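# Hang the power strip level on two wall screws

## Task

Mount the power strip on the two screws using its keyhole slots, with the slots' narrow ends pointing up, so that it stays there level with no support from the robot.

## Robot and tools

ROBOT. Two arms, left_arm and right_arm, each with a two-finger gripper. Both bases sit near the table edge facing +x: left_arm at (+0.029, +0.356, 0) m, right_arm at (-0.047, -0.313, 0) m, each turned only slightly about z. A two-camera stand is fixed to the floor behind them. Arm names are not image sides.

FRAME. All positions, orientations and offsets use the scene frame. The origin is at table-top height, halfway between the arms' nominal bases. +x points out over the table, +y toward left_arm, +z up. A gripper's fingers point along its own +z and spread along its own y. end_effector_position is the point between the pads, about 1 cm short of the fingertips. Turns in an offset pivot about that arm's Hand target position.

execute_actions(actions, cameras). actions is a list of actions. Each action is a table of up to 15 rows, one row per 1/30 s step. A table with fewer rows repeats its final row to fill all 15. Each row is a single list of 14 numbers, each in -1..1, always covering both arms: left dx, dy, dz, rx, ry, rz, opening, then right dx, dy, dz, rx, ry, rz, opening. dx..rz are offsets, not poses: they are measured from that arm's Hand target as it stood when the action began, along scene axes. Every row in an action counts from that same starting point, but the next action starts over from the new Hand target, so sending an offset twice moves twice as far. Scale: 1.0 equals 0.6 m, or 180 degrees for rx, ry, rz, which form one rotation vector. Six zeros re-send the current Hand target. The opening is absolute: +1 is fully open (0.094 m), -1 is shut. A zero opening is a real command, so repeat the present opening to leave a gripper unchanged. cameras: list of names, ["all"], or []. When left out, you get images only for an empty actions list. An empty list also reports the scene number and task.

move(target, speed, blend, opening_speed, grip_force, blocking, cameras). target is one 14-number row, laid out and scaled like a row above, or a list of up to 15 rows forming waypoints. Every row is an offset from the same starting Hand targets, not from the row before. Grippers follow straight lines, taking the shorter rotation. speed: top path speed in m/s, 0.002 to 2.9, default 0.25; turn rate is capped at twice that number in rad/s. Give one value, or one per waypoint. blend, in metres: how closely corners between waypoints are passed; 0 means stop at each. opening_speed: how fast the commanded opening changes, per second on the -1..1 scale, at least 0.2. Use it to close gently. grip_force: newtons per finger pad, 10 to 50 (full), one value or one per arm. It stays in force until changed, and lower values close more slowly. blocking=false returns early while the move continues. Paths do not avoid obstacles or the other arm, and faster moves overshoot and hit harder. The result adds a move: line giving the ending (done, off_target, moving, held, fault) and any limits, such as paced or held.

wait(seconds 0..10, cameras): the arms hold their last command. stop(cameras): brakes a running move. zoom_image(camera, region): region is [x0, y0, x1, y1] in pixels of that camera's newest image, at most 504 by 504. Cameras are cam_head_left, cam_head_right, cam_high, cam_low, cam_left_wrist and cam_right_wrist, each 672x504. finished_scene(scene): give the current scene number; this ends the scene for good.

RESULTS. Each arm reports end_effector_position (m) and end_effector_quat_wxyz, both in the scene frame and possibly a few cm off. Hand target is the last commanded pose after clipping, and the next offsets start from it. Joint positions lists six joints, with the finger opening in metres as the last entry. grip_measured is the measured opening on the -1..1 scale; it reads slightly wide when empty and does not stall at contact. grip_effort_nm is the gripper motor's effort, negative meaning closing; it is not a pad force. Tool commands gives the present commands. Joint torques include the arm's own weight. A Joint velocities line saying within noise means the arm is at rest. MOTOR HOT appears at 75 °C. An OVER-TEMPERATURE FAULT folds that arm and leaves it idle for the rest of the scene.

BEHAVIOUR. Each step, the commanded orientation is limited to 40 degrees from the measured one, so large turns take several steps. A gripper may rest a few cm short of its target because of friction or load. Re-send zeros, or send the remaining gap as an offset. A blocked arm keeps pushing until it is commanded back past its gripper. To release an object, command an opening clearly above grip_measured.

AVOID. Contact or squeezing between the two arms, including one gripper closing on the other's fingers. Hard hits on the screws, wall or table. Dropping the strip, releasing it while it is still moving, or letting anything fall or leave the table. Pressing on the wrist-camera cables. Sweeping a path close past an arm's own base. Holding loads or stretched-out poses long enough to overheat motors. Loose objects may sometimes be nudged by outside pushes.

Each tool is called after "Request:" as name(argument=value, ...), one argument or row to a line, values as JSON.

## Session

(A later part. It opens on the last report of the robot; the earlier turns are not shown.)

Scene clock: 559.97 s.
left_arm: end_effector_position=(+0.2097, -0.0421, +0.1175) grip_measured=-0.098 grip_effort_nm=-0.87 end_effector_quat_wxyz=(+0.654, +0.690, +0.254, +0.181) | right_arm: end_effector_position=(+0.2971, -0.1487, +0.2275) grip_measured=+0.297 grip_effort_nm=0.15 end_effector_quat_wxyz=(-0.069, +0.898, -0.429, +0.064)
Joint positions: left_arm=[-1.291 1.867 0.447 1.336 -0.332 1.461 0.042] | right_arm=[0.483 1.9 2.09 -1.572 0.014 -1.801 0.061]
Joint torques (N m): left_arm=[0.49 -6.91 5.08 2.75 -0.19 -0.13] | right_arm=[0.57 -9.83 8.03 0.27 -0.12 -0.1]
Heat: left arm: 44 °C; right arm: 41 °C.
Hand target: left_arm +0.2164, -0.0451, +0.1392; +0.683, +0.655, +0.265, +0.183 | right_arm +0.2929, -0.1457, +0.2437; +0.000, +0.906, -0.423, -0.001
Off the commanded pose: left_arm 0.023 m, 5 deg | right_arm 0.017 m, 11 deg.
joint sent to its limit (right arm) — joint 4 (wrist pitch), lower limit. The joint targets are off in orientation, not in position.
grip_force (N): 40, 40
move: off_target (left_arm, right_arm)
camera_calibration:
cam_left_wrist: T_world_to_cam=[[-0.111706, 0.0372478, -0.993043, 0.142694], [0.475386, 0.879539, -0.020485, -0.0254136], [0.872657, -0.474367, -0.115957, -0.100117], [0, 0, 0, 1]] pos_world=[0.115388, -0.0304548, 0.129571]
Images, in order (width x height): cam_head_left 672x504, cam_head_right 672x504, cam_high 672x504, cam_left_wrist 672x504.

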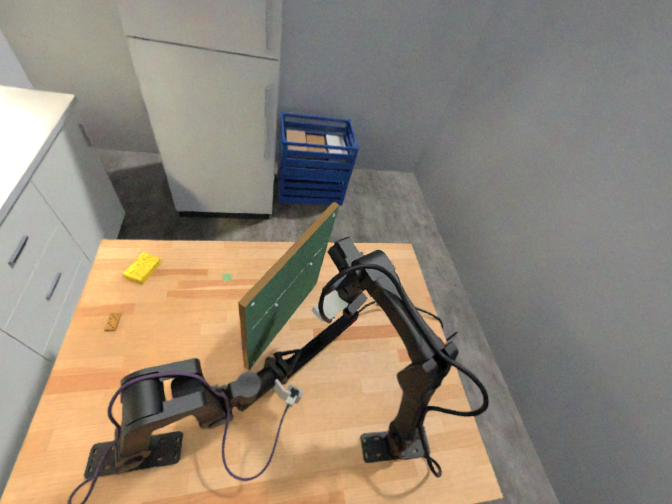

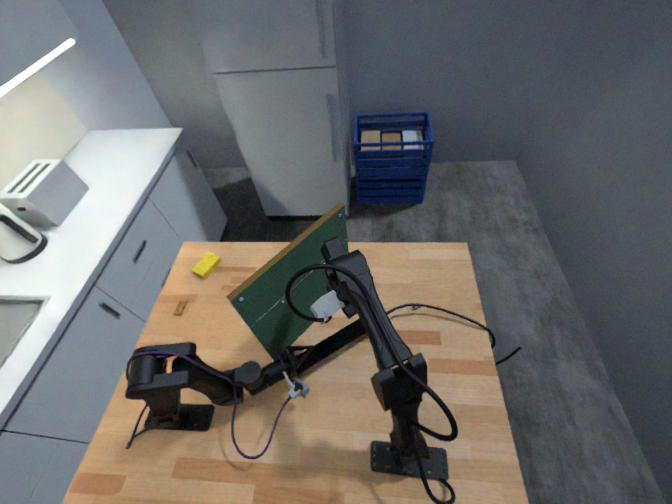

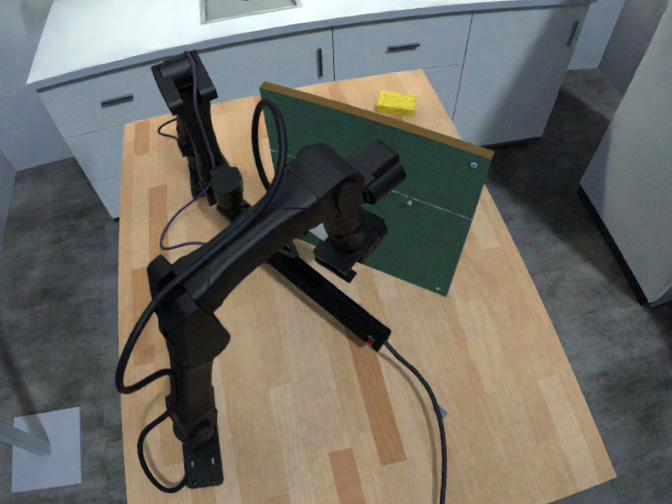

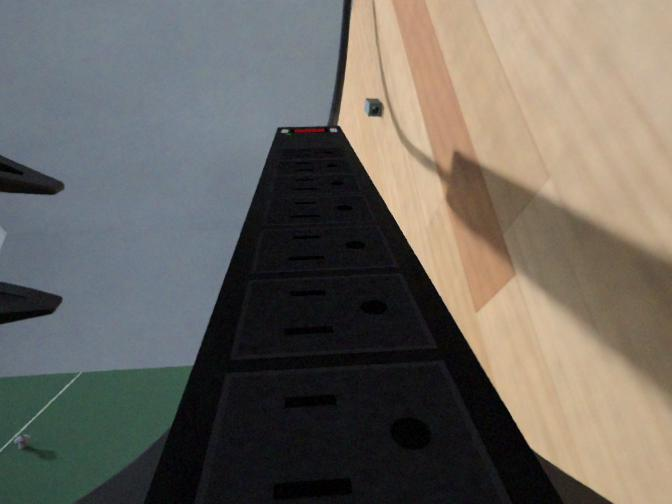

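Request:
move(
  target=[
    [0,0,0.0,0,0,0,-0.22,-0.05,-0.04,0.15,0,0,0,0.6],
    [0,0,0.09,0,0,0,-0.22,-0.238,-0.19,0.127,0.543,-0.062,-0.397,1],
  ],
  blend=0.03,
)

Request:
move(
  target=[0,0,0,0,0,0,-0.22,0,0,-0.08,0.3995,0.301,0,1],
  cameras=["cam_left_wrist","cam_high","cam_head_right","cam_head_left","cam_right_wrist"],
)

Scene clock: 589.93 s.
left_arm: end_effector_position=(+0.2068, -0.0380, +0.1404) grip_measured=-0.098 grip_effort_nm=-0.87 end_effector_quat_wxyz=(+0.629, +0.714, +0.251, +0.179) | right_arm: end_effector_position=(+0.1506, -0.2623, +0.3208) grip_measured=+0.997 grip_effort_nm=0.15 end_effector_quat_wxyz=(+0.655, -0.225, +0.684, +0.231)
Joint positions: left_arm=[-1.291 1.654 0.469 1.031 -0.323 1.461 0.042] | right_arm=[-0.8 0.509 0.717 -0.637 -1.483 -0.407 0.094]
Joint torques (N m): left_arm=[0.5 -10.84 8.51 2.69 -0.28 -0.15] | right_arm=[0.29 0.49 5.05 1.19 -0.24 -0.06]
Heat: left arm: 47 °C; right arm: 39 °C.
Hand target: left_arm +0.2164, -0.0451, +0.1932; +0.683, +0.655, +0.265, +0.183 | right_arm +0.1501, -0.2597, +0.3199; +0.670, -0.225, +0.671, +0.225
Off the commanded pose: left_arm 0.054 m, 9 deg | right_arm 0.003 m, 2 deg.
grip_force (N): 40, 40
move: off_target (left_arm); target 2's new opening was sent with right_arm's hand 0.004 m and 3 deg from that target

Scene clock: 594.37 s.
left_arm: end_effector_position=(+0.2068, -0.0380, +0.1404) grip_measured=-0.098 grip_effort_nm=-0.86 end_effector_quat_wxyz=(+0.629, +0.714, +0.251, +0.179) | right_arm: end_effector_position=(+0.1504, -0.2621, +0.2726) grip_measured=+0.997 grip_effort_nm=0.15 end_effector_quat_wxyz=(+0.300, +0.325, +0.642, +0.627)
Joint positions: left_arm=[-1.291 1.654 0.469 1.031 -0.323 1.461 0.042] | right_arm=[-0.8 0.407 0.503 -0.497 -1.484 1.193 0.094]
Joint torques (N m): left_arm=[0.49 -10.86 8.51 2.69 -0.28 -0.14] | right_arm=[0.65 0.29 5.49 1.16 -0.21 0.01]
Heat: left arm: 47 °C; right arm: 39 °C.
Hand target: left_arm +0.2164, -0.0451, +0.1932; +0.683, +0.655, +0.265, +0.183 | right_arm +0.1500, -0.2596, +0.2719; +0.315, +0.315, +0.632, +0.634
Off the commanded pose: left_arm 0.054 m, 9 deg | right_arm 0.003 m, 2 deg.
grip_force (N): 40, 40
move: off_target (left_arm)
camera_calibration:
cam_left_wrist: T_world_to_cam=[[-0.131597, 0.103594, -0.985876, 0.170562], [0.483799, 0.874752, 0.0273387, -0.0358445], [0.865229, -0.473368, -0.165233, -0.084511], [0, 0, 0, 1]] pos_world=[0.112908, -0.0263189, 0.155169]
cam_right_wrist: T_world_to_cam=[[-0.0452394, -0.0465419, -0.997891, 0.263122], [-0.891868, 0.451881, 0.019357, 0.286608], [0.450027, 0.890864, -0.0619521, 0.277057], [0, 0, 0, 1]] pos_world=[0.142837, -0.364087, 0.274183]
Images, in order (width x height): cam_head_left 672x504, cam_head_right 672x504, cam_high 672x504, cam_left_wrist 672x504, cam_right_wrist 672x504.

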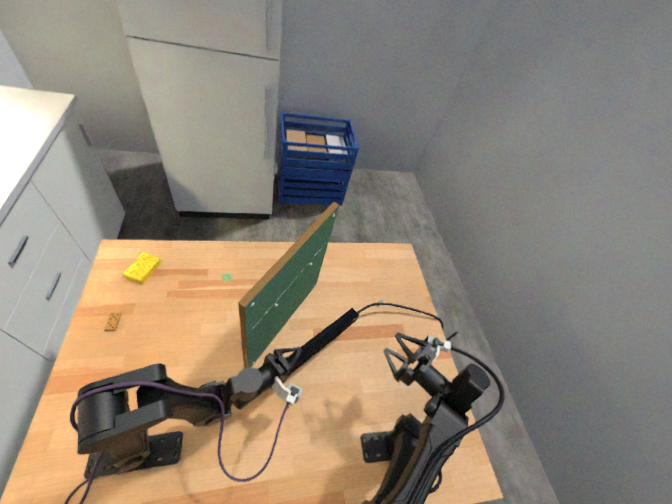

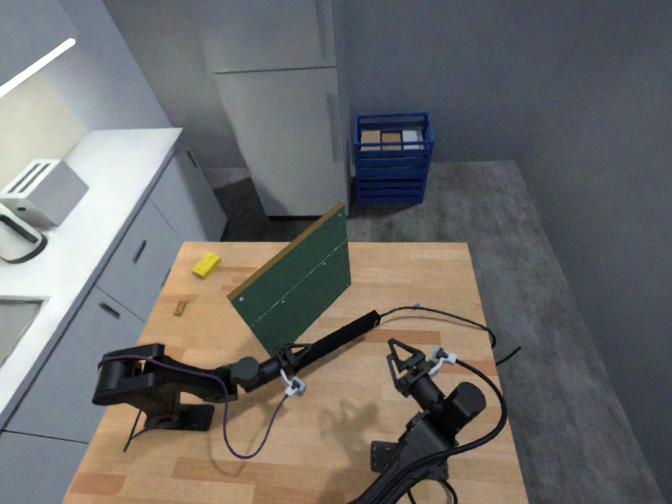

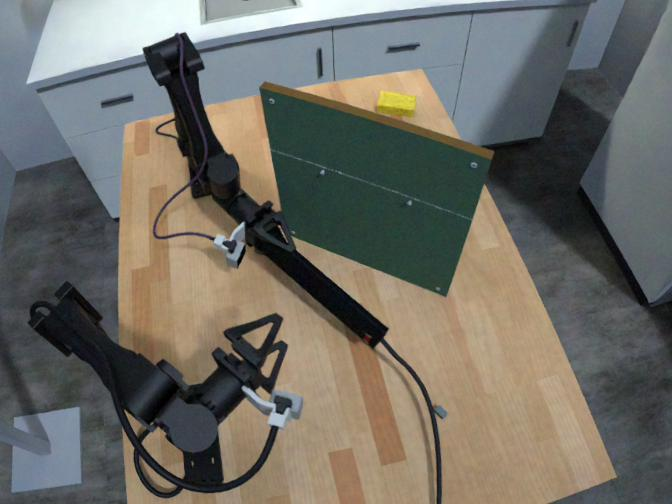

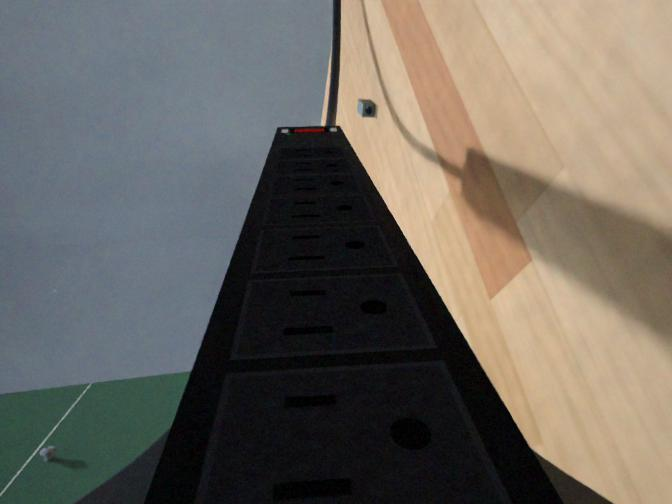

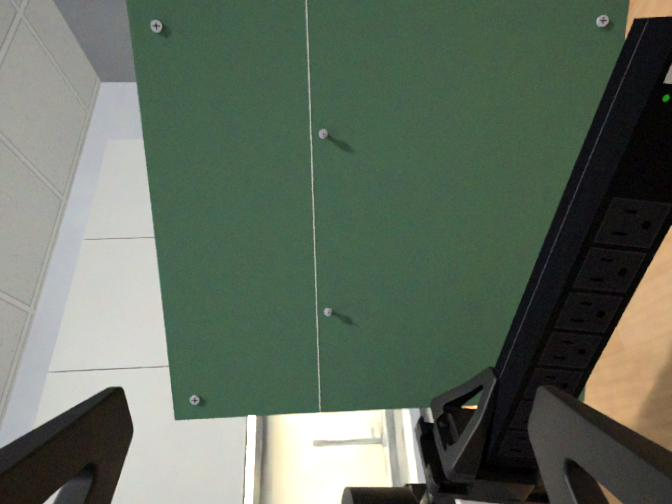

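Request:
move(
  target=[0,0,0,-0.044,-0.033,0,-0.22,0.0,0.0,0,0,0,0,1],
)

Scene clock: 601.33 s.
left_arm: end_effector_position=(+0.2082, -0.0486, +0.1576) grip_measured=-0.098 grip_effort_nm=-0.86 end_effector_quat_wxyz=(+0.694, +0.656, +0.230, +0.189) | right_arm: end_effector_position=(+0.1504, -0.2621, +0.2727) grip_measured=+0.997 grip_effort_nm=0.15 end_effector_quat_wxyz=(+0.300, +0.324, +0.642, +0.627)
Joint positions: left_arm=[-1.291 1.818 0.469 1.385 -0.313 1.511 0.042] | right_arm=[-0.8 0.407 0.503 -0.497 -1.484 1.193 0.094]
Joint torques (N m): left_arm=[0.73 -6.87 4.96 3.46 -0.29 -0.06] | right_arm=[0.4 0.68 5.67 1.08 -0.23 -0.12]
Heat: left arm: 48 °C; right arm: 39 °C.
Hand target: left_arm +0.2164, -0.0451, +0.1932; +0.740, +0.596, +0.241, +0.198 | right_arm +0.1492, -0.2600, +0.2720; +0.305, +0.314, +0.645, +0.626 (not the last commanded pose)
Off the commanded pose: left_arm 0.037 m, 9 deg | right_arm 0.003 m, 2 deg.
grip_force (N): 40, 40
move: off_target (left_arm)

Request:
move(
  target=[0,0,0,0,0,0,-0.22,0.08,0.10,-0.185,0,0,-0.0145,1],
  speed=0.15,
  cameras=["cam_left_wrist","cam_right_wrist","cam_head_right"],
)

Scene clock: 613.07 s.
left_arm: end_effector_position=(+0.2081, -0.0487, +0.1576) grip_measured=-0.098 grip_effort_nm=-0.86 end_effector_quat_wxyz=(+0.694, +0.656, +0.229, +0.189) | right_arm: end_effector_position=(+0.1958, -0.1994, +0.1580) grip_measured=+0.997 grip_effort_nm=0.15 end_effector_quat_wxyz=(+0.298, +0.340, +0.658, +0.602)
Joint positions: left_arm=[-1.291 1.818 0.469 1.385 -0.312 1.511 0.042] | right_arm=[0.101 0.435 0.012 0.307 -0.563 1.526 0.094]
Joint torques (N m): left_arm=[0.76 -6.83 4.96 3.46 -0.28 -0.06] | right_arm=[0.44 0.91 6.65 1.81 0.08 0.03]
Heat: left arm: 52 °C; right arm: 38 °C.
Hand target: left_arm +0.2164, -0.0451, +0.1932; +0.740, +0.596, +0.241, +0.198 | right_arm +0.1973, -0.2000, +0.1610; +0.319, +0.329, +0.638, +0.619
Off the commanded pose: left_arm 0.037 m, 9 deg | right_arm 0.003 m, 4 deg.
joint sent to its limit (right arm) — joint 3 (elbow), lower limit, where the elbow is as bent as it goes. The joint targets are off in orientation, not in position.
grip_force (N): 40, 40
move: off_target (left_arm, right_arm)
camera_calibration:
cam_left_wrist: T_world_to_cam=[[-0.0370732, -0.0481771, -0.998151, 0.16369], [0.496778, 0.865784, -0.0602395, -0.0169705], [0.867085, -0.498093, -0.00816408, -0.11422], [0, 0, 0, 1]] pos_world=[0.113538, -0.0343134, 0.161433]
cam_right_wrist: T_world_to_cam=[[-0.0946445, -0.0876893, -0.991642, 0.154145], [-0.879604, 0.473844, 0.0420501, 0.299352], [0.466196, 0.876232, -0.121979, 0.197108], [0, 0, 0, 1]] pos_world=[0.186009, -0.301042, 0.164312]
Images, in order (width x height): cam_head_right 672x504, cam_left_wrist 672x504, cam_right_wrist 672x504.

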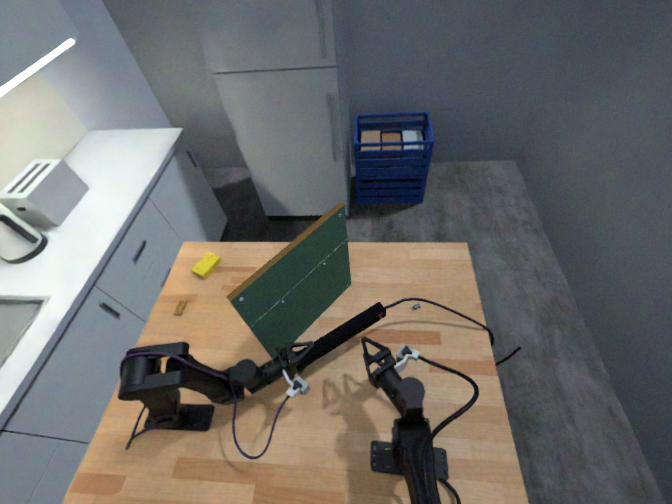

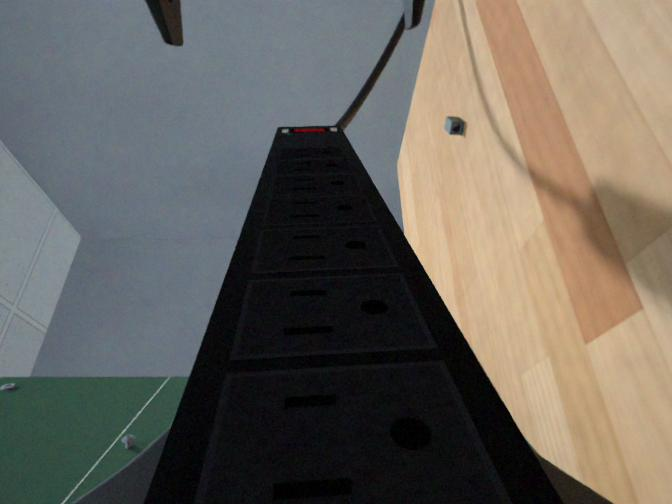

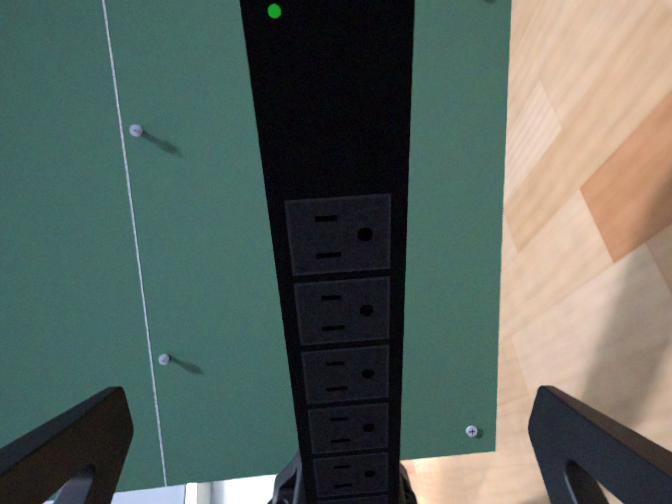

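Request:
move(
  target=[0,0,0,0,0,0,-0.22,0.075,0.06,-0.012,0,0,0,1],
  speed=0.12,
  cameras=["cam_left_wrist","cam_right_wrist","cam_high"],
)

Scene clock: 625.63 s.
left_arm: end_effector_position=(+0.2103, -0.0473, +0.1609) grip_measured=-0.098 grip_effort_nm=-0.87 end_effector_quat_wxyz=(+0.698, +0.650, +0.233, +0.192) | right_arm: end_effector_position=(+0.2335, -0.1645, +0.1305) grip_measured=+0.997 grip_effort_nm=0.15 end_effector_quat_wxyz=(+0.289, +0.347, +0.659, +0.601)
Joint positions: left_arm=[-1.288 1.818 0.469 1.399 -0.32 1.511 0.042] | right_arm=[0.326 1.225 0.014 1.093 -0.342 1.567 0.094]
Joint torques (N m): left_arm=[0.55 -6.72 5.03 3.31 -0.2 -0.05] | right_arm=[0.59 -2.11 7.04 2.03 0.15 -0.07]
Heat: left arm: 55 °C; right arm: 38 °C.
Hand target: left_arm +0.2163, -0.0451, +0.1932; +0.740, +0.596, +0.241, +0.198 | right_arm +0.2422, -0.1639, +0.1539; +0.319, +0.329, +0.638, +0.619
Off the commanded pose: left_arm 0.033 m, 8 deg | right_arm 0.025 m, 5 deg.
grip_force (N): 40, 40
move: off_target (left_arm, right_arm)
camera_calibration:
cam_left_wrist: T_world_to_cam=[[-0.0329479, -0.0617507, -0.997548, 0.165539], [0.488403, 0.869808, -0.0699747, -0.0154073], [0.871996, -0.489511, 0.00150084, -0.11749], [0, 0, 0, 1]] pos_world=[0.11543, -0.0338892, 0.164231]
cam_right_wrist: T_world_to_cam=[[-0.115781, -0.080238, -0.990029, 0.139538], [-0.879272, 0.471922, 0.0645806, 0.313772], [0.462035, 0.877981, -0.125191, 0.147231], [0, 0, 0, 1]] pos_world=[0.224021, -0.266146, 0.136315]
Images, in order (width x height): cam_high 672x504, cam_left_wrist 672x504, cam_right_wrist 672x504.

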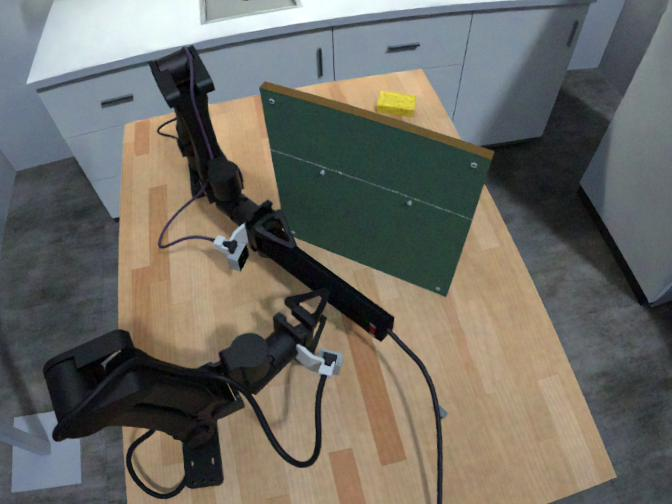

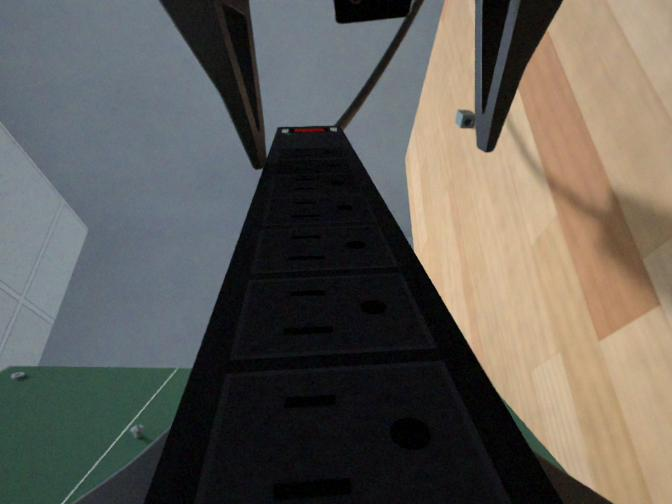

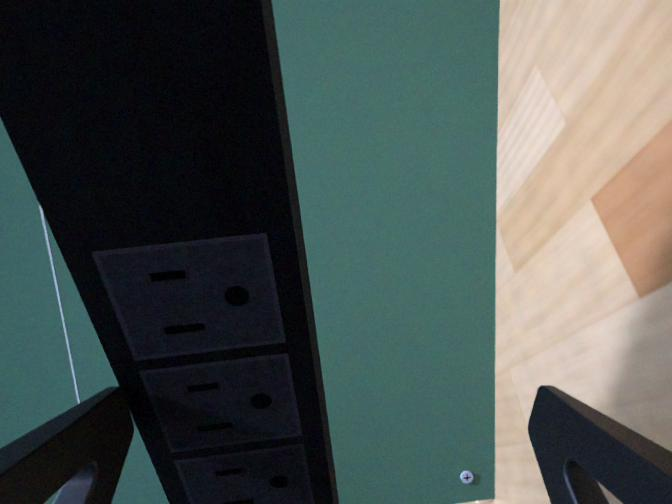

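Request:
move(
  target=[0,0,0,0,0,0,-0.22,-0.02,-0.014,0.052,0.0,0.0,0,1],
  speed=0.12,
  cameras=["cam_left_wrist","cam_right_wrist"],
)

Scene clock: 637.43 s.
left_arm: end_effector_position=(+0.2090, -0.0482, +0.1601) grip_measured=-0.098 grip_effort_nm=-0.86 end_effector_quat_wxyz=(+0.698, +0.651, +0.230, +0.189) | right_arm: end_effector_position=(+0.2236, -0.1732, +0.1588) grip_measured=+0.997 grip_effort_nm=0.14 end_effector_quat_wxyz=(+0.296, +0.349, +0.653, +0.604)
Joint positions: left_arm=[-1.288 1.82 0.469 1.4 -0.311 1.512 0.042] | right_arm=[0.3 0.852 0.052 0.698 -0.355 1.569 0.094]
Joint torques (N m): left_arm=[0.53 -6.87 5.03 3.32 -0.28 -0.05] | right_arm=[-0.55 -2.07 9.83 1.61 -0.02 -0.11]
Heat: left arm: 54 °C; right arm: 39 °C.
Hand target: left_arm +0.2163, -0.0451, +0.1932; +0.740, +0.596, +0.241, +0.198 | right_arm +0.2302, -0.1724, +0.1850; +0.319, +0.329, +0.638, +0.619
Off the commanded pose: left_arm 0.034 m, 8 deg | right_arm 0.027 m, 4 deg.
grip_force (N): 40, 40
move: off_target (left_arm, right_arm)
camera_calibration:
cam_left_wrist: T_world_to_cam=[[-0.032875, -0.0595009, -0.997687, 0.16479], [0.495679, 0.865842, -0.067971, -0.0161239], [0.867883, -0.496767, 0.00102876, -0.116288], [0, 0, 0, 1]] pos_world=[0.114334, -0.0340019, 0.163433]
cam_right_wrist: T_world_to_cam=[[-0.10361, -0.0713044, -0.992059, 0.164784], [-0.873733, 0.48311, 0.0565281, 0.309315], [0.475243, 0.872651, -0.112356, 0.157148], [0, 0, 0, 1]] pos_world=[0.212649, -0.274819, 0.163647]
Images, in order (width x height): cam_left_wrist 672x504, cam_right_wrist 672x504.

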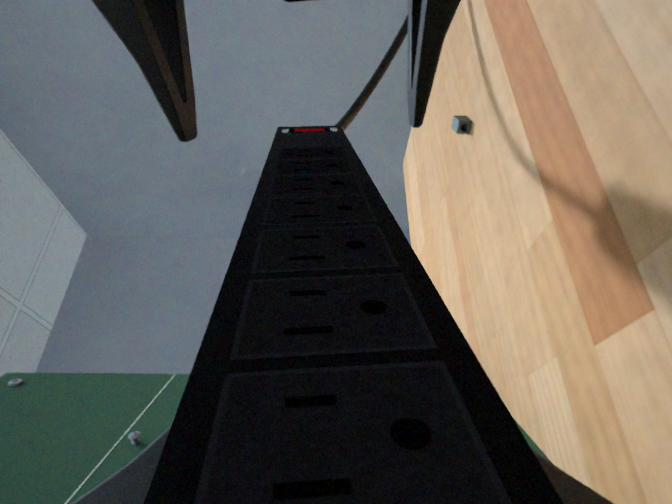

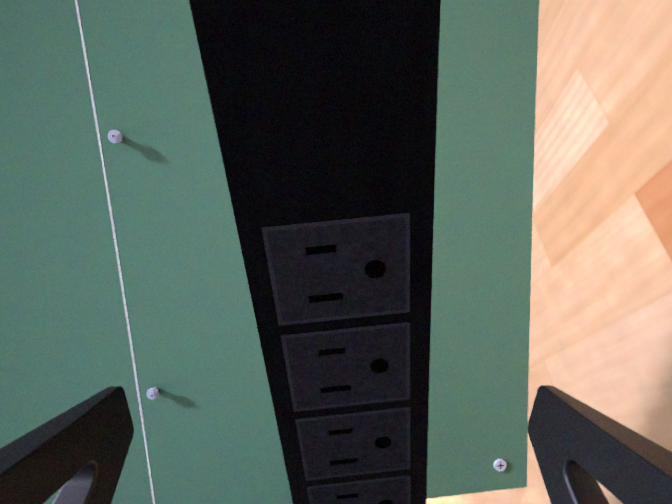

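Request:
move(
  target=[0,0,0,0,0,0,-0.22,0.058,0.04,-0.003,-0.023,-0.016,0,1],
  speed=0.06,
  cameras=["cam_left_wrist","cam_right_wrist","cam_high"],
)

Scene clock: 648.90 s.
left_arm: end_effector_position=(+0.2090, -0.0482, +0.1601) grip_measured=-0.098 grip_effort_nm=-0.86 end_effector_quat_wxyz=(+0.698, +0.651, +0.230, +0.189) | right_arm: end_effector_position=(+0.2548, -0.1506, +0.1590) grip_measured=+0.997 grip_effort_nm=0.14 end_effector_quat_wxyz=(+0.315, +0.323, +0.669, +0.591)
Joint positions: left_arm=[-1.288 1.82 0.469 1.4 -0.311 1.512 0.042] | right_arm=[0.375 1.169 0.154 0.908 -0.287 1.5 0.094]
Joint torques (N m): left_arm=[0.55 -6.93 5.05 3.31 -0.29 -0.05] | right_arm=[0.43 -2.17 8.84 1.87 0.17 -0.32]
Heat: left arm: 54 °C; right arm: 40 °C.
Hand target: left_arm +0.2163, -0.0451, +0.1932; +0.740, +0.596, +0.241, +0.198 | right_arm +0.2650, -0.1483, +0.1834; +0.346, +0.301, +0.652, +0.604
Off the commanded pose: left_arm 0.034 m, 8 deg | right_arm 0.026 m, 5 deg.
grip_force (N): 40, 40
move: off_target (left_arm, right_arm)
camera_calibration:
cam_left_wrist: T_world_to_cam=[[-0.032875, -0.0595009, -0.997687, 0.16479], [0.495679, 0.865842, -0.067971, -0.0161239], [0.867883, -0.496767, 0.00102876, -0.116288], [0, 0, 0, 1]] pos_world=[0.114334, -0.0340019, 0.163433]
cam_right_wrist: T_world_to_cam=[[-0.0651219, -0.135999, -0.988566, 0.149772], [-0.881582, 0.471981, -0.00685683, 0.336033], [0.467517, 0.871056, -0.15063, 0.130423], [0, 0, 0, 1]] pos_world=[0.245019, -0.251838, 0.170009]
Images, in order (width x height): cam_high 672x504, cam_left_wrist 672x504, cam_right_wrist 672x504.

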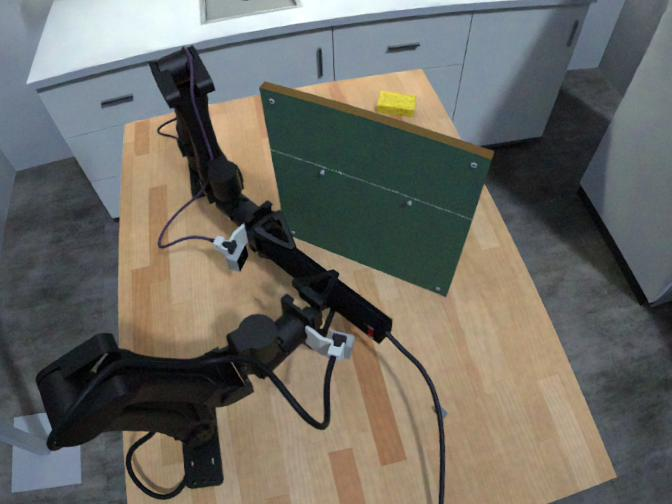

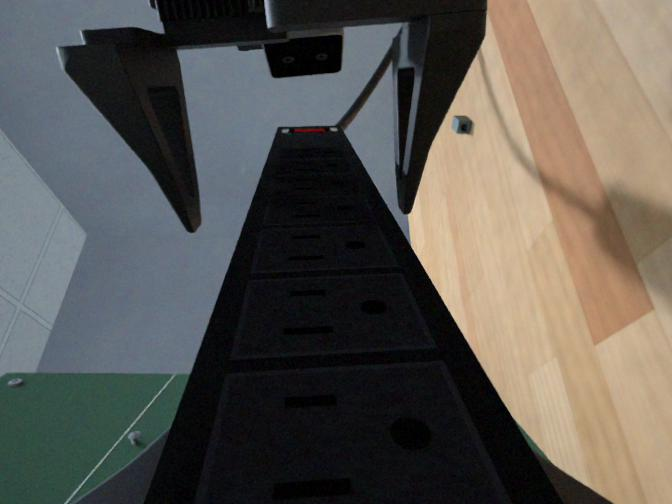

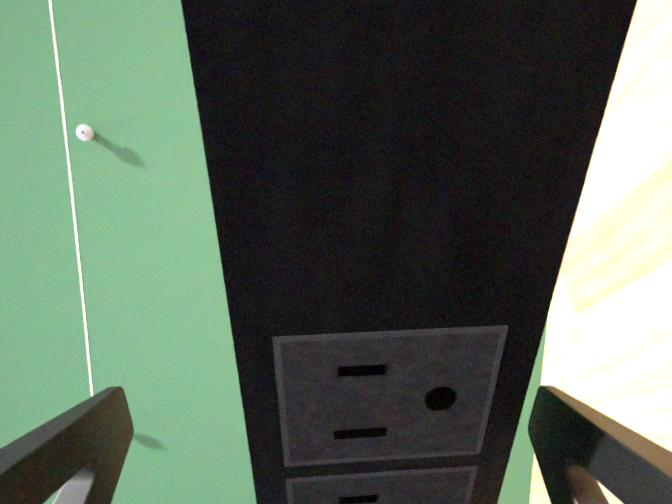

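Request:
move(
  target=[
    [0,0,0,0,0,0,-0.22,-0.005,-0.003,-0.0135,0,0,0,1],
    [0,0,0,0,0,0,-0.22,-0.005,-0.003,-0.0135,0,0,0,-0.25],
  ],
  speed=0.05,
  opening_speed=0.5,
  cameras=["cam_left_wrist","cam_right_wrist"],
)

Scene clock: 660.20 s.
left_arm: end_effector_position=(+0.2090, -0.0480, +0.1637) grip_measured=-0.099 grip_effort_nm=-0.86 end_effector_quat_wxyz=(+0.703, +0.646, +0.230, +0.189) | right_arm: end_effector_position=(+0.2577, -0.1500, +0.1579) grip_measured=-0.058 grip_effort_nm=-0.84 end_effector_quat_wxyz=(+0.321, +0.319, +0.668, +0.591)
Joint positions: left_arm=[-1.288 1.82 0.469 1.415 -0.312 1.511 0.042] | right_arm=[0.375 1.209 0.154 0.956 -0.285 1.491 0.044]
Joint torques (N m): left_arm=[0.51 -6.76 5.12 3.16 -0.27 -0.05] | right_arm=[0.01 -2.45 6.43 2.03 0.09 -0.15]
Heat: left arm: 54 °C; right arm: 41 °C.
Hand target: left_arm +0.2163, -0.0451, +0.1933; +0.740, +0.596, +0.241, +0.198 | right_arm +0.2620, -0.1501, +0.1752; +0.346, +0.301, +0.652, +0.604
Off the commanded pose: left_arm 0.031 m, 7 deg | right_arm 0.018 m, 4 deg.
grip_force (N): 40, 40
move: off_target (left_arm, right_arm); target 2's new opening was sent with right_arm's hand 0.014 m and 4 deg from that target
camera_calibration:
cam_left_wrist: T_world_to_cam=[[-0.0289518, -0.0738985, -0.996845, 0.166719], [0.495612, 0.864988, -0.0785178, -0.0143684], [0.868061, -0.496322, 0.0115821, -0.117944], [0, 0, 0, 1]] pos_world=[0.11433, -0.0337894, 0.166431]
cam_right_wrist: T_world_to_cam=[[-0.0517257, -0.141249, -0.988622, 0.144704], [-0.880603, 0.473363, -0.0215575, 0.340617], [0.471022, 0.869469, -0.148869, 0.127016], [0, 0, 0, 1]] pos_world=[0.247606, -0.251233, 0.169309]
Images, in order (width x height): cam_left_wrist 672x504, cam_right_wrist 672x504.

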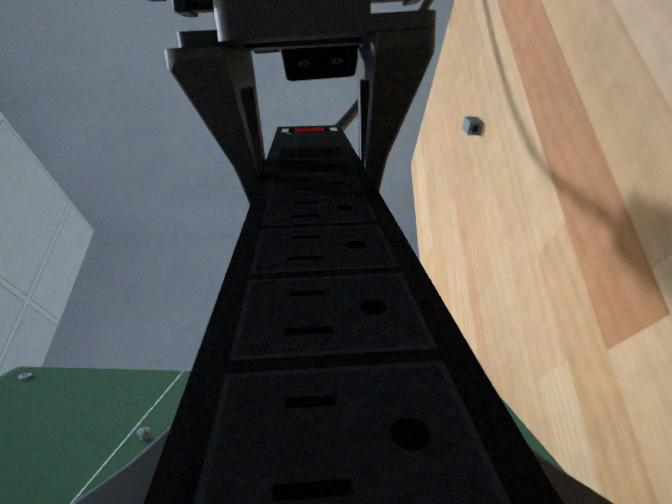

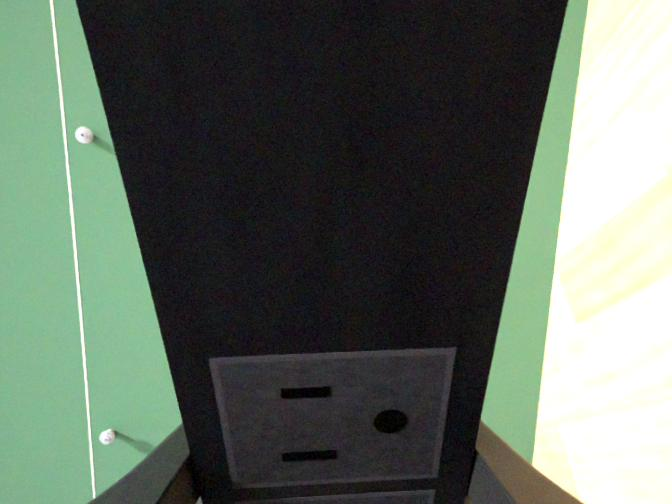

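Request:
move(
  target=[
    [0,0,-0.025,0.03,0.022,0,-0.22,0,0,0,0,0,0,-0.35],
    [0,0,-0.025,0.03,0.022,0,1,0,0,0,0,0,0,-0.35],
    [-0.1,0.14,-0.025,0.03,0.022,0,1,0,0,0,0,0,0,-0.35],
  ],
  speed=0.1,
  cameras=["cam_left_wrist","cam_right_wrist","cam_high","cam_head_right"],
)

Scene clock: 671.10 s.
left_arm: end_effector_position=(+0.1578, +0.0358, +0.1749) grip_measured=+0.998 grip_effort_nm=0.09 end_effector_quat_wxyz=(+0.698, +0.641, +0.255, +0.191) | right_arm: end_effector_position=(+0.2585, -0.1524, +0.1511) grip_measured=-0.059 grip_effort_nm=-0.84 end_effector_quat_wxyz=(+0.313, +0.335, +0.670, +0.584)
Joint positions: left_arm=[-1.47 1.411 0.138 1.327 -0.536 1.487 0.094] | right_arm=[0.375 1.209 0.154 0.928 -0.271 1.509 0.044]
Joint torques (N m): left_arm=[-0.44 -5.46 3.38 1.89 -0.03 -0.05] | right_arm=[0.18 -2.81 6.34 2.31 -0.01 -0.38]
Heat: left arm: 52 °C; right arm: 42 °C.
Hand target: left_arm +0.1563, +0.0389, +0.1782; +0.702, +0.637, +0.257, +0.188 | right_arm +0.2621, -0.1502, +0.1753; +0.346, +0.301, +0.652, +0.604
Off the commanded pose: left_arm 0.005 m, 1 deg | right_arm 0.025 m, 6 deg.
grip_force (N): 40, 40
move: off_target (right_arm); target 2's new opening was sent with left_arm's hand 0.020 m and 3 deg from that target
camera_calibration:
cam_left_wrist: T_world_to_cam=[[-0.0600823, -0.0835939, -0.994687, 0.187455], [0.457343, 0.883436, -0.101869, -0.0511106], [0.887258, -0.461034, -0.0148478, -0.0317816], [0, 0, 0, 1]] pos_world=[0.0628363, 0.0461706, 0.18078]
cam_right_wrist: T_world_to_cam=[[-0.0897916, -0.136154, -0.98661, 0.147974], [-0.873052, 0.487475, 0.0121842, 0.337443], [0.479288, 0.862456, -0.162641, 0.12656], [0, 0, 0, 1]] pos_world=[0.247233, -0.2535, 0.162465]
Images, in order (width x height): cam_head_right 672x504, cam_high 672x504, cam_left_wrist 672x504, cam_right_wrist 672x504.

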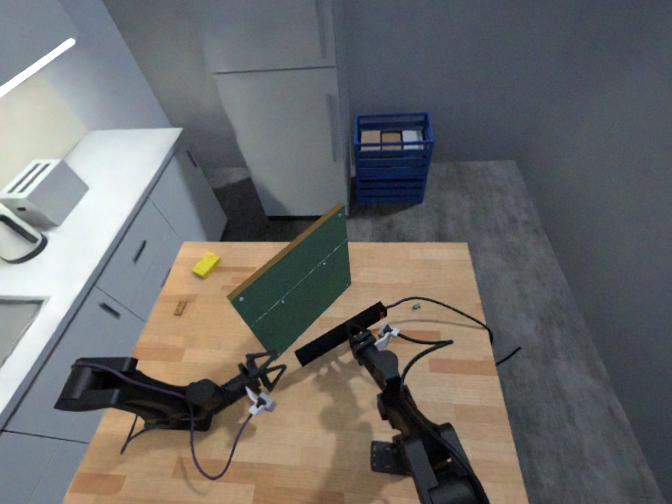

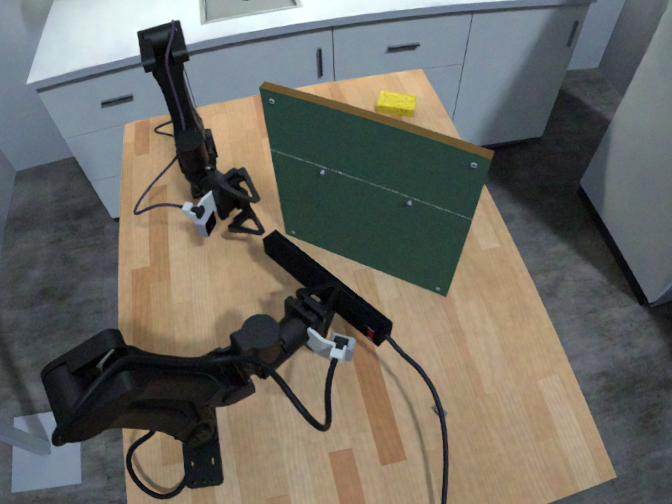

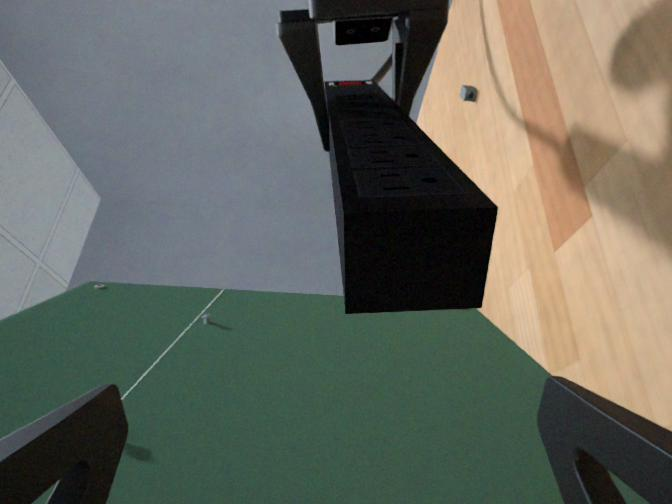

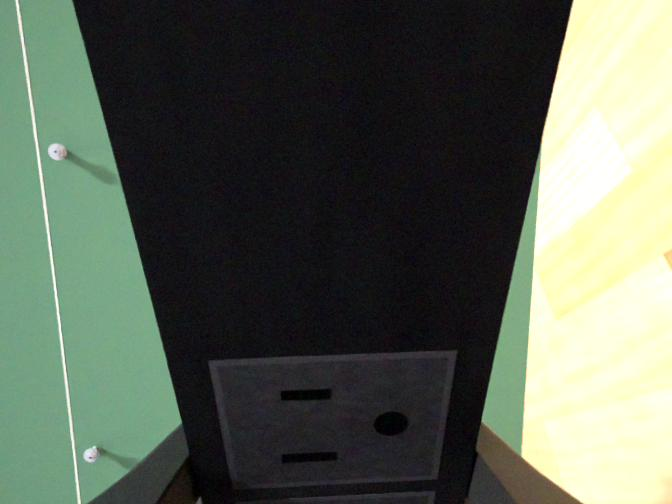

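Request:
move(
  target=[-0.06,0.07,0.11,0,0,0,1,0.03,-0.22,0.08,0,0,0,-0.35],
  speed=0.2,
  cameras=["cam_low","cam_left_wrist","cam_right_wrist"],
)

Request:
zoom_image(
  camera="cam_low",
  region=[0, 60, 250, 240],
)

Scene clock: 707.13 s.
left_arm: end_effector_position=(+0.1205, +0.0824, +0.2218) grip_measured=+0.998 grip_effort_nm=0.09 end_effector_quat_wxyz=(+0.684, +0.658, +0.243, +0.203) | right_arm: end_effector_position=(+0.2731, -0.2842, +0.1841) grip_measured=-0.059 grip_effort_nm=-0.84 end_effector_quat_wxyz=(+0.295, +0.376, +0.647, +0.595)
Joint positions: left_arm=[-1.714 0.699 0.172 0.55 -0.776 1.521 0.094] | right_arm=[-0.359 1.109 0.305 0.594 -0.966 1.463 0.044]
Joint torques (N m): left_arm=[-0.16 -1.18 10.43 1.79 -0.02 -0.15] | right_arm=[0.08 -3.21 10.69 2 -0.46 -0.4]
Heat: left arm: 47 °C; right arm: 49 °C.
Hand target: left_arm +0.1203, +0.0809, +0.2442; +0.702, +0.637, +0.257, +0.188 | right_arm +0.2801, -0.2821, +0.2231; +0.346, +0.302, +0.652, +0.604
Off the commanded pose: left_arm 0.022 m, 4 deg | right_arm 0.040 m, 10 deg.
grip_force (N): 40, 40
move: off_target (left_arm, right_arm)
camera_calibration:
cam_left_wrist: T_world_to_cam=[[-0.0418329, -0.0322695, -0.998603, 0.230173], [0.460929, 0.886141, -0.0479443, -0.0830301], [0.886451, -0.462291, -0.0221959, 0.0253561], [0, 0, 0, 1]] pos_world=[0.0254228, 0.0927259, 0.226433]
cam_right_wrist: T_world_to_cam=[[-0.142705, -0.053187, -0.988335, 0.202294], [-0.849301, 0.519348, 0.0946816, 0.40144], [0.508254, 0.852906, -0.119286, 0.219947], [0, 0, 0, 1]] pos_world=[0.258023, -0.385322, 0.188162]
Images, in order (width x height): cam_low 672x504, cam_left_wrist 672x504, cam_right_wrist 672x504.

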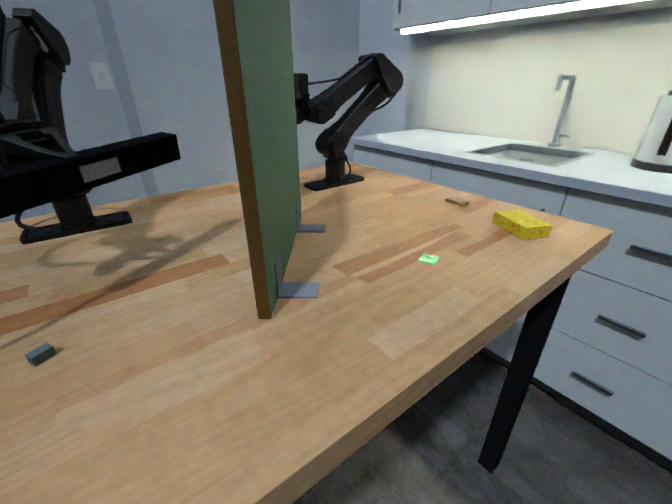

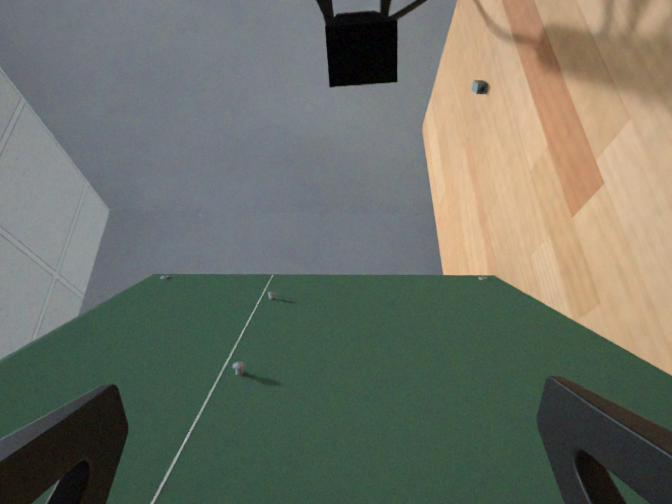

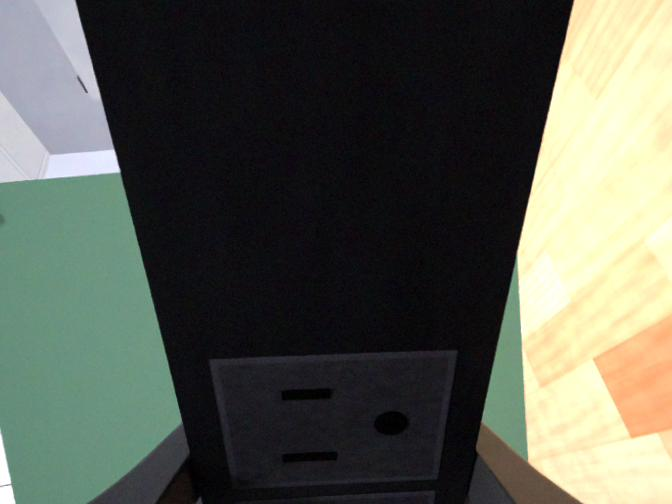

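Scaled by 2.016.

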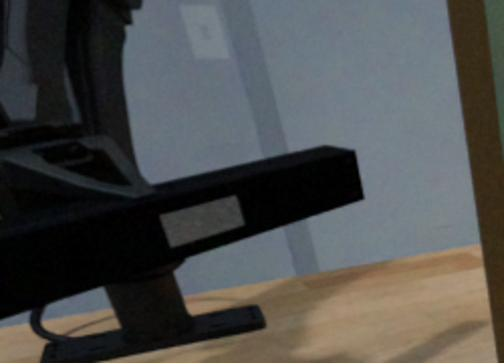

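Request:
zoom_image(
  camera="cam_low",
  region=[0, 120, 190, 220],
)

Request:
zoom_image(
  camera="cam_low",
  region=[0, 160, 60, 220],
)

Request:
zoom_image(
  camera="cam_low",
  region=[130, 125, 185, 175],
)

Request:
zoom_image(
  camera="cam_left_wrist",
  region=[210, 280, 300, 390],
)

Scaled by 2.653.

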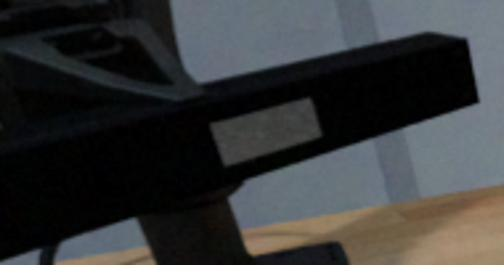

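Scaled by 8.400.

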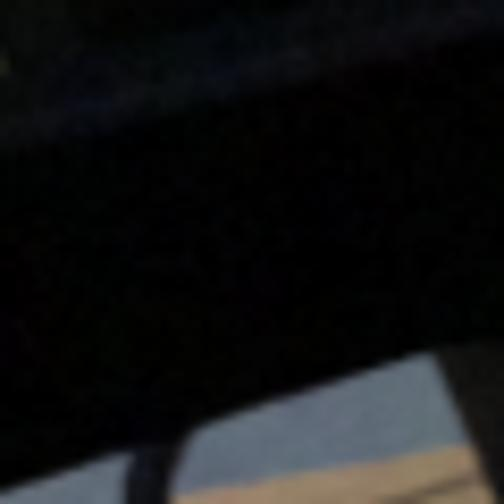

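Scaled by 9.164.

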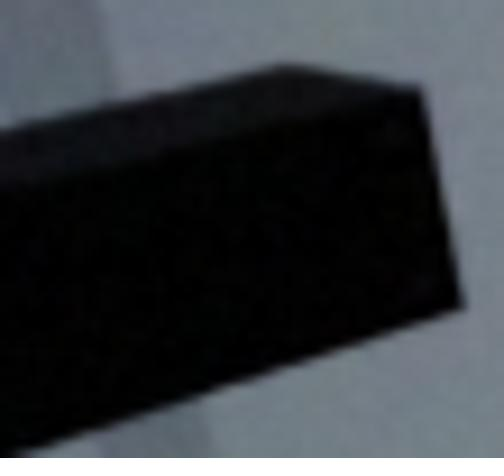

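Scaled by 4.582.

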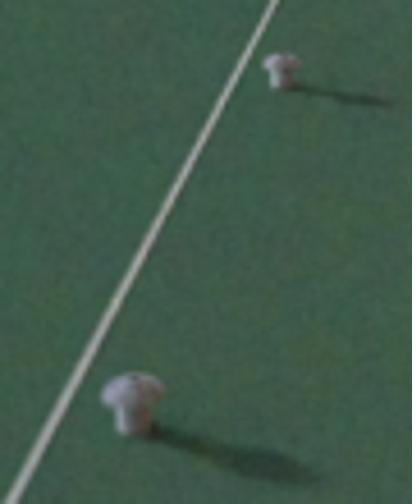

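Request:
move(
  target=[-0.03,0.03,0,0,0,0,1,0.078,0.29,0.143,0.009,-0.043,0.086,-0.35],
  speed=0.15,
  cameras=["cam_high","cam_left_wrist","cam_right_wrist","cam_head_right"],
)

Scene clock: 741.23 s.
left_arm: end_effector_position=(+0.1032, +0.0982, +0.2316) grip_measured=+0.998 grip_effort_nm=0.09 end_effector_quat_wxyz=(+0.692, +0.648, +0.249, +0.198) | right_arm: end_effector_position=(+0.3224, -0.1223, +0.2490) grip_measured=-0.060 grip_effort_nm=-0.84 end_effector_quat_wxyz=(+0.246, +0.261, +0.684, +0.635)
Joint positions: left_arm=[-1.88 0.587 0.172 0.476 -0.945 1.532 0.094] | right_arm=[0.256 1.329 0.652 0.589 -0.611 1.515 0.044]
Joint torques (N m): left_arm=[-0.51 -0.4 8.75 1.71 -0.01 -0.05] | right_arm=[1.62 -5.14 12.38 2.48 -0.34 -0.44]
Heat: left arm: 46 °C; right arm: 50 °C.
Hand target: left_arm +0.1023, +0.0989, +0.2441; +0.702, +0.637, +0.257, +0.188 | right_arm +0.3268, -0.1081, +0.3089; +0.301, +0.175, +0.653, +0.673
Off the commanded pose: left_arm 0.013 m, 2 deg | right_arm 0.062 m, 13 deg.
grip_force (N): 40, 40
move: off_target (left_arm, right_arm)
camera_calibration:
cam_left_wrist: T_world_to_cam=[[-0.0480198, -0.0607916, -0.996995, 0.242877], [0.458021, 0.885681, -0.0760646, -0.0817334], [0.887643, -0.460298, -0.0146863, 0.0462709], [0, 0, 0, 1]] pos_world=[0.00802648, 0.108453, 0.236609]
cam_right_wrist: T_world_to_cam=[[-0.0411021, -0.100565, -0.994081, 0.244927], [-0.958467, 0.285, 0.0107979, 0.380438], [0.282227, 0.953238, -0.108102, 0.146933], [0, 0, 0, 1]] pos_world=[0.333236, -0.223856, 0.255253]
Images, in order (width x height): cam_head_right 672x504, cam_high 672x504, cam_left_wrist 672x504, cam_right_wrist 672x504.

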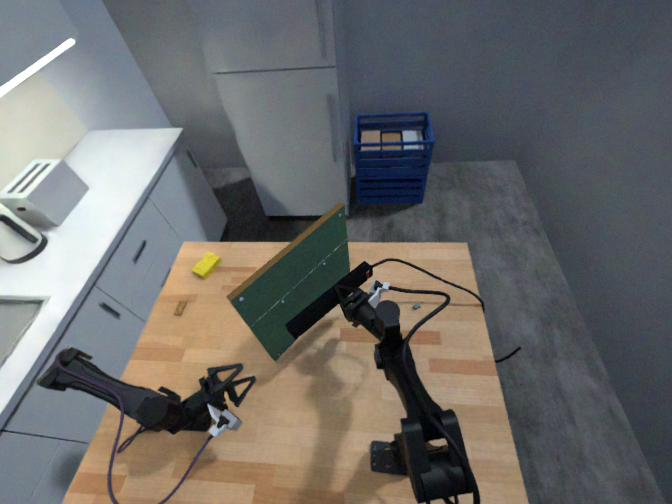

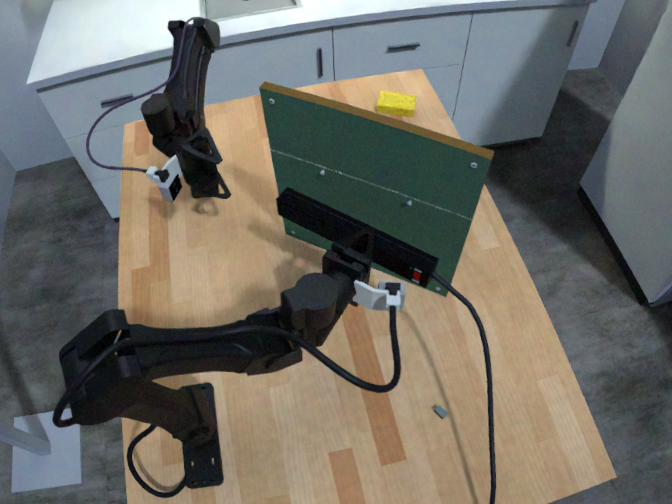

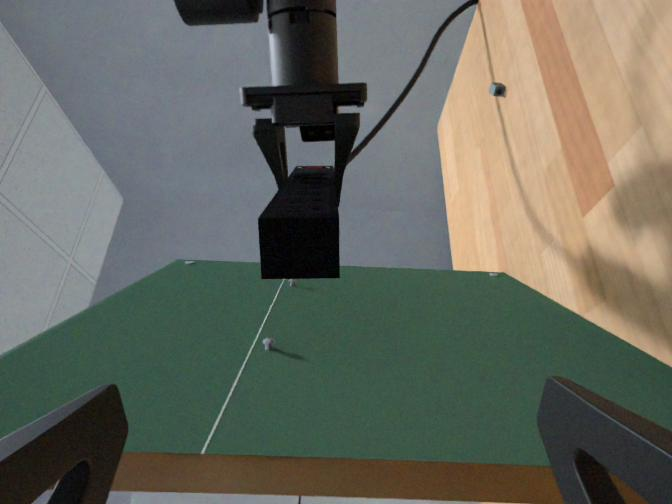

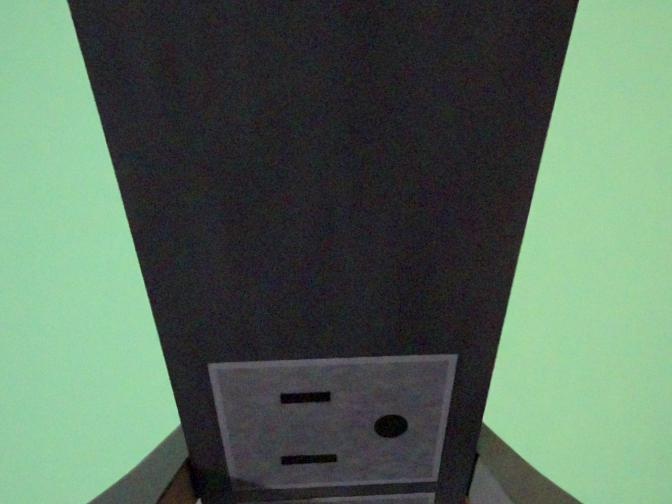

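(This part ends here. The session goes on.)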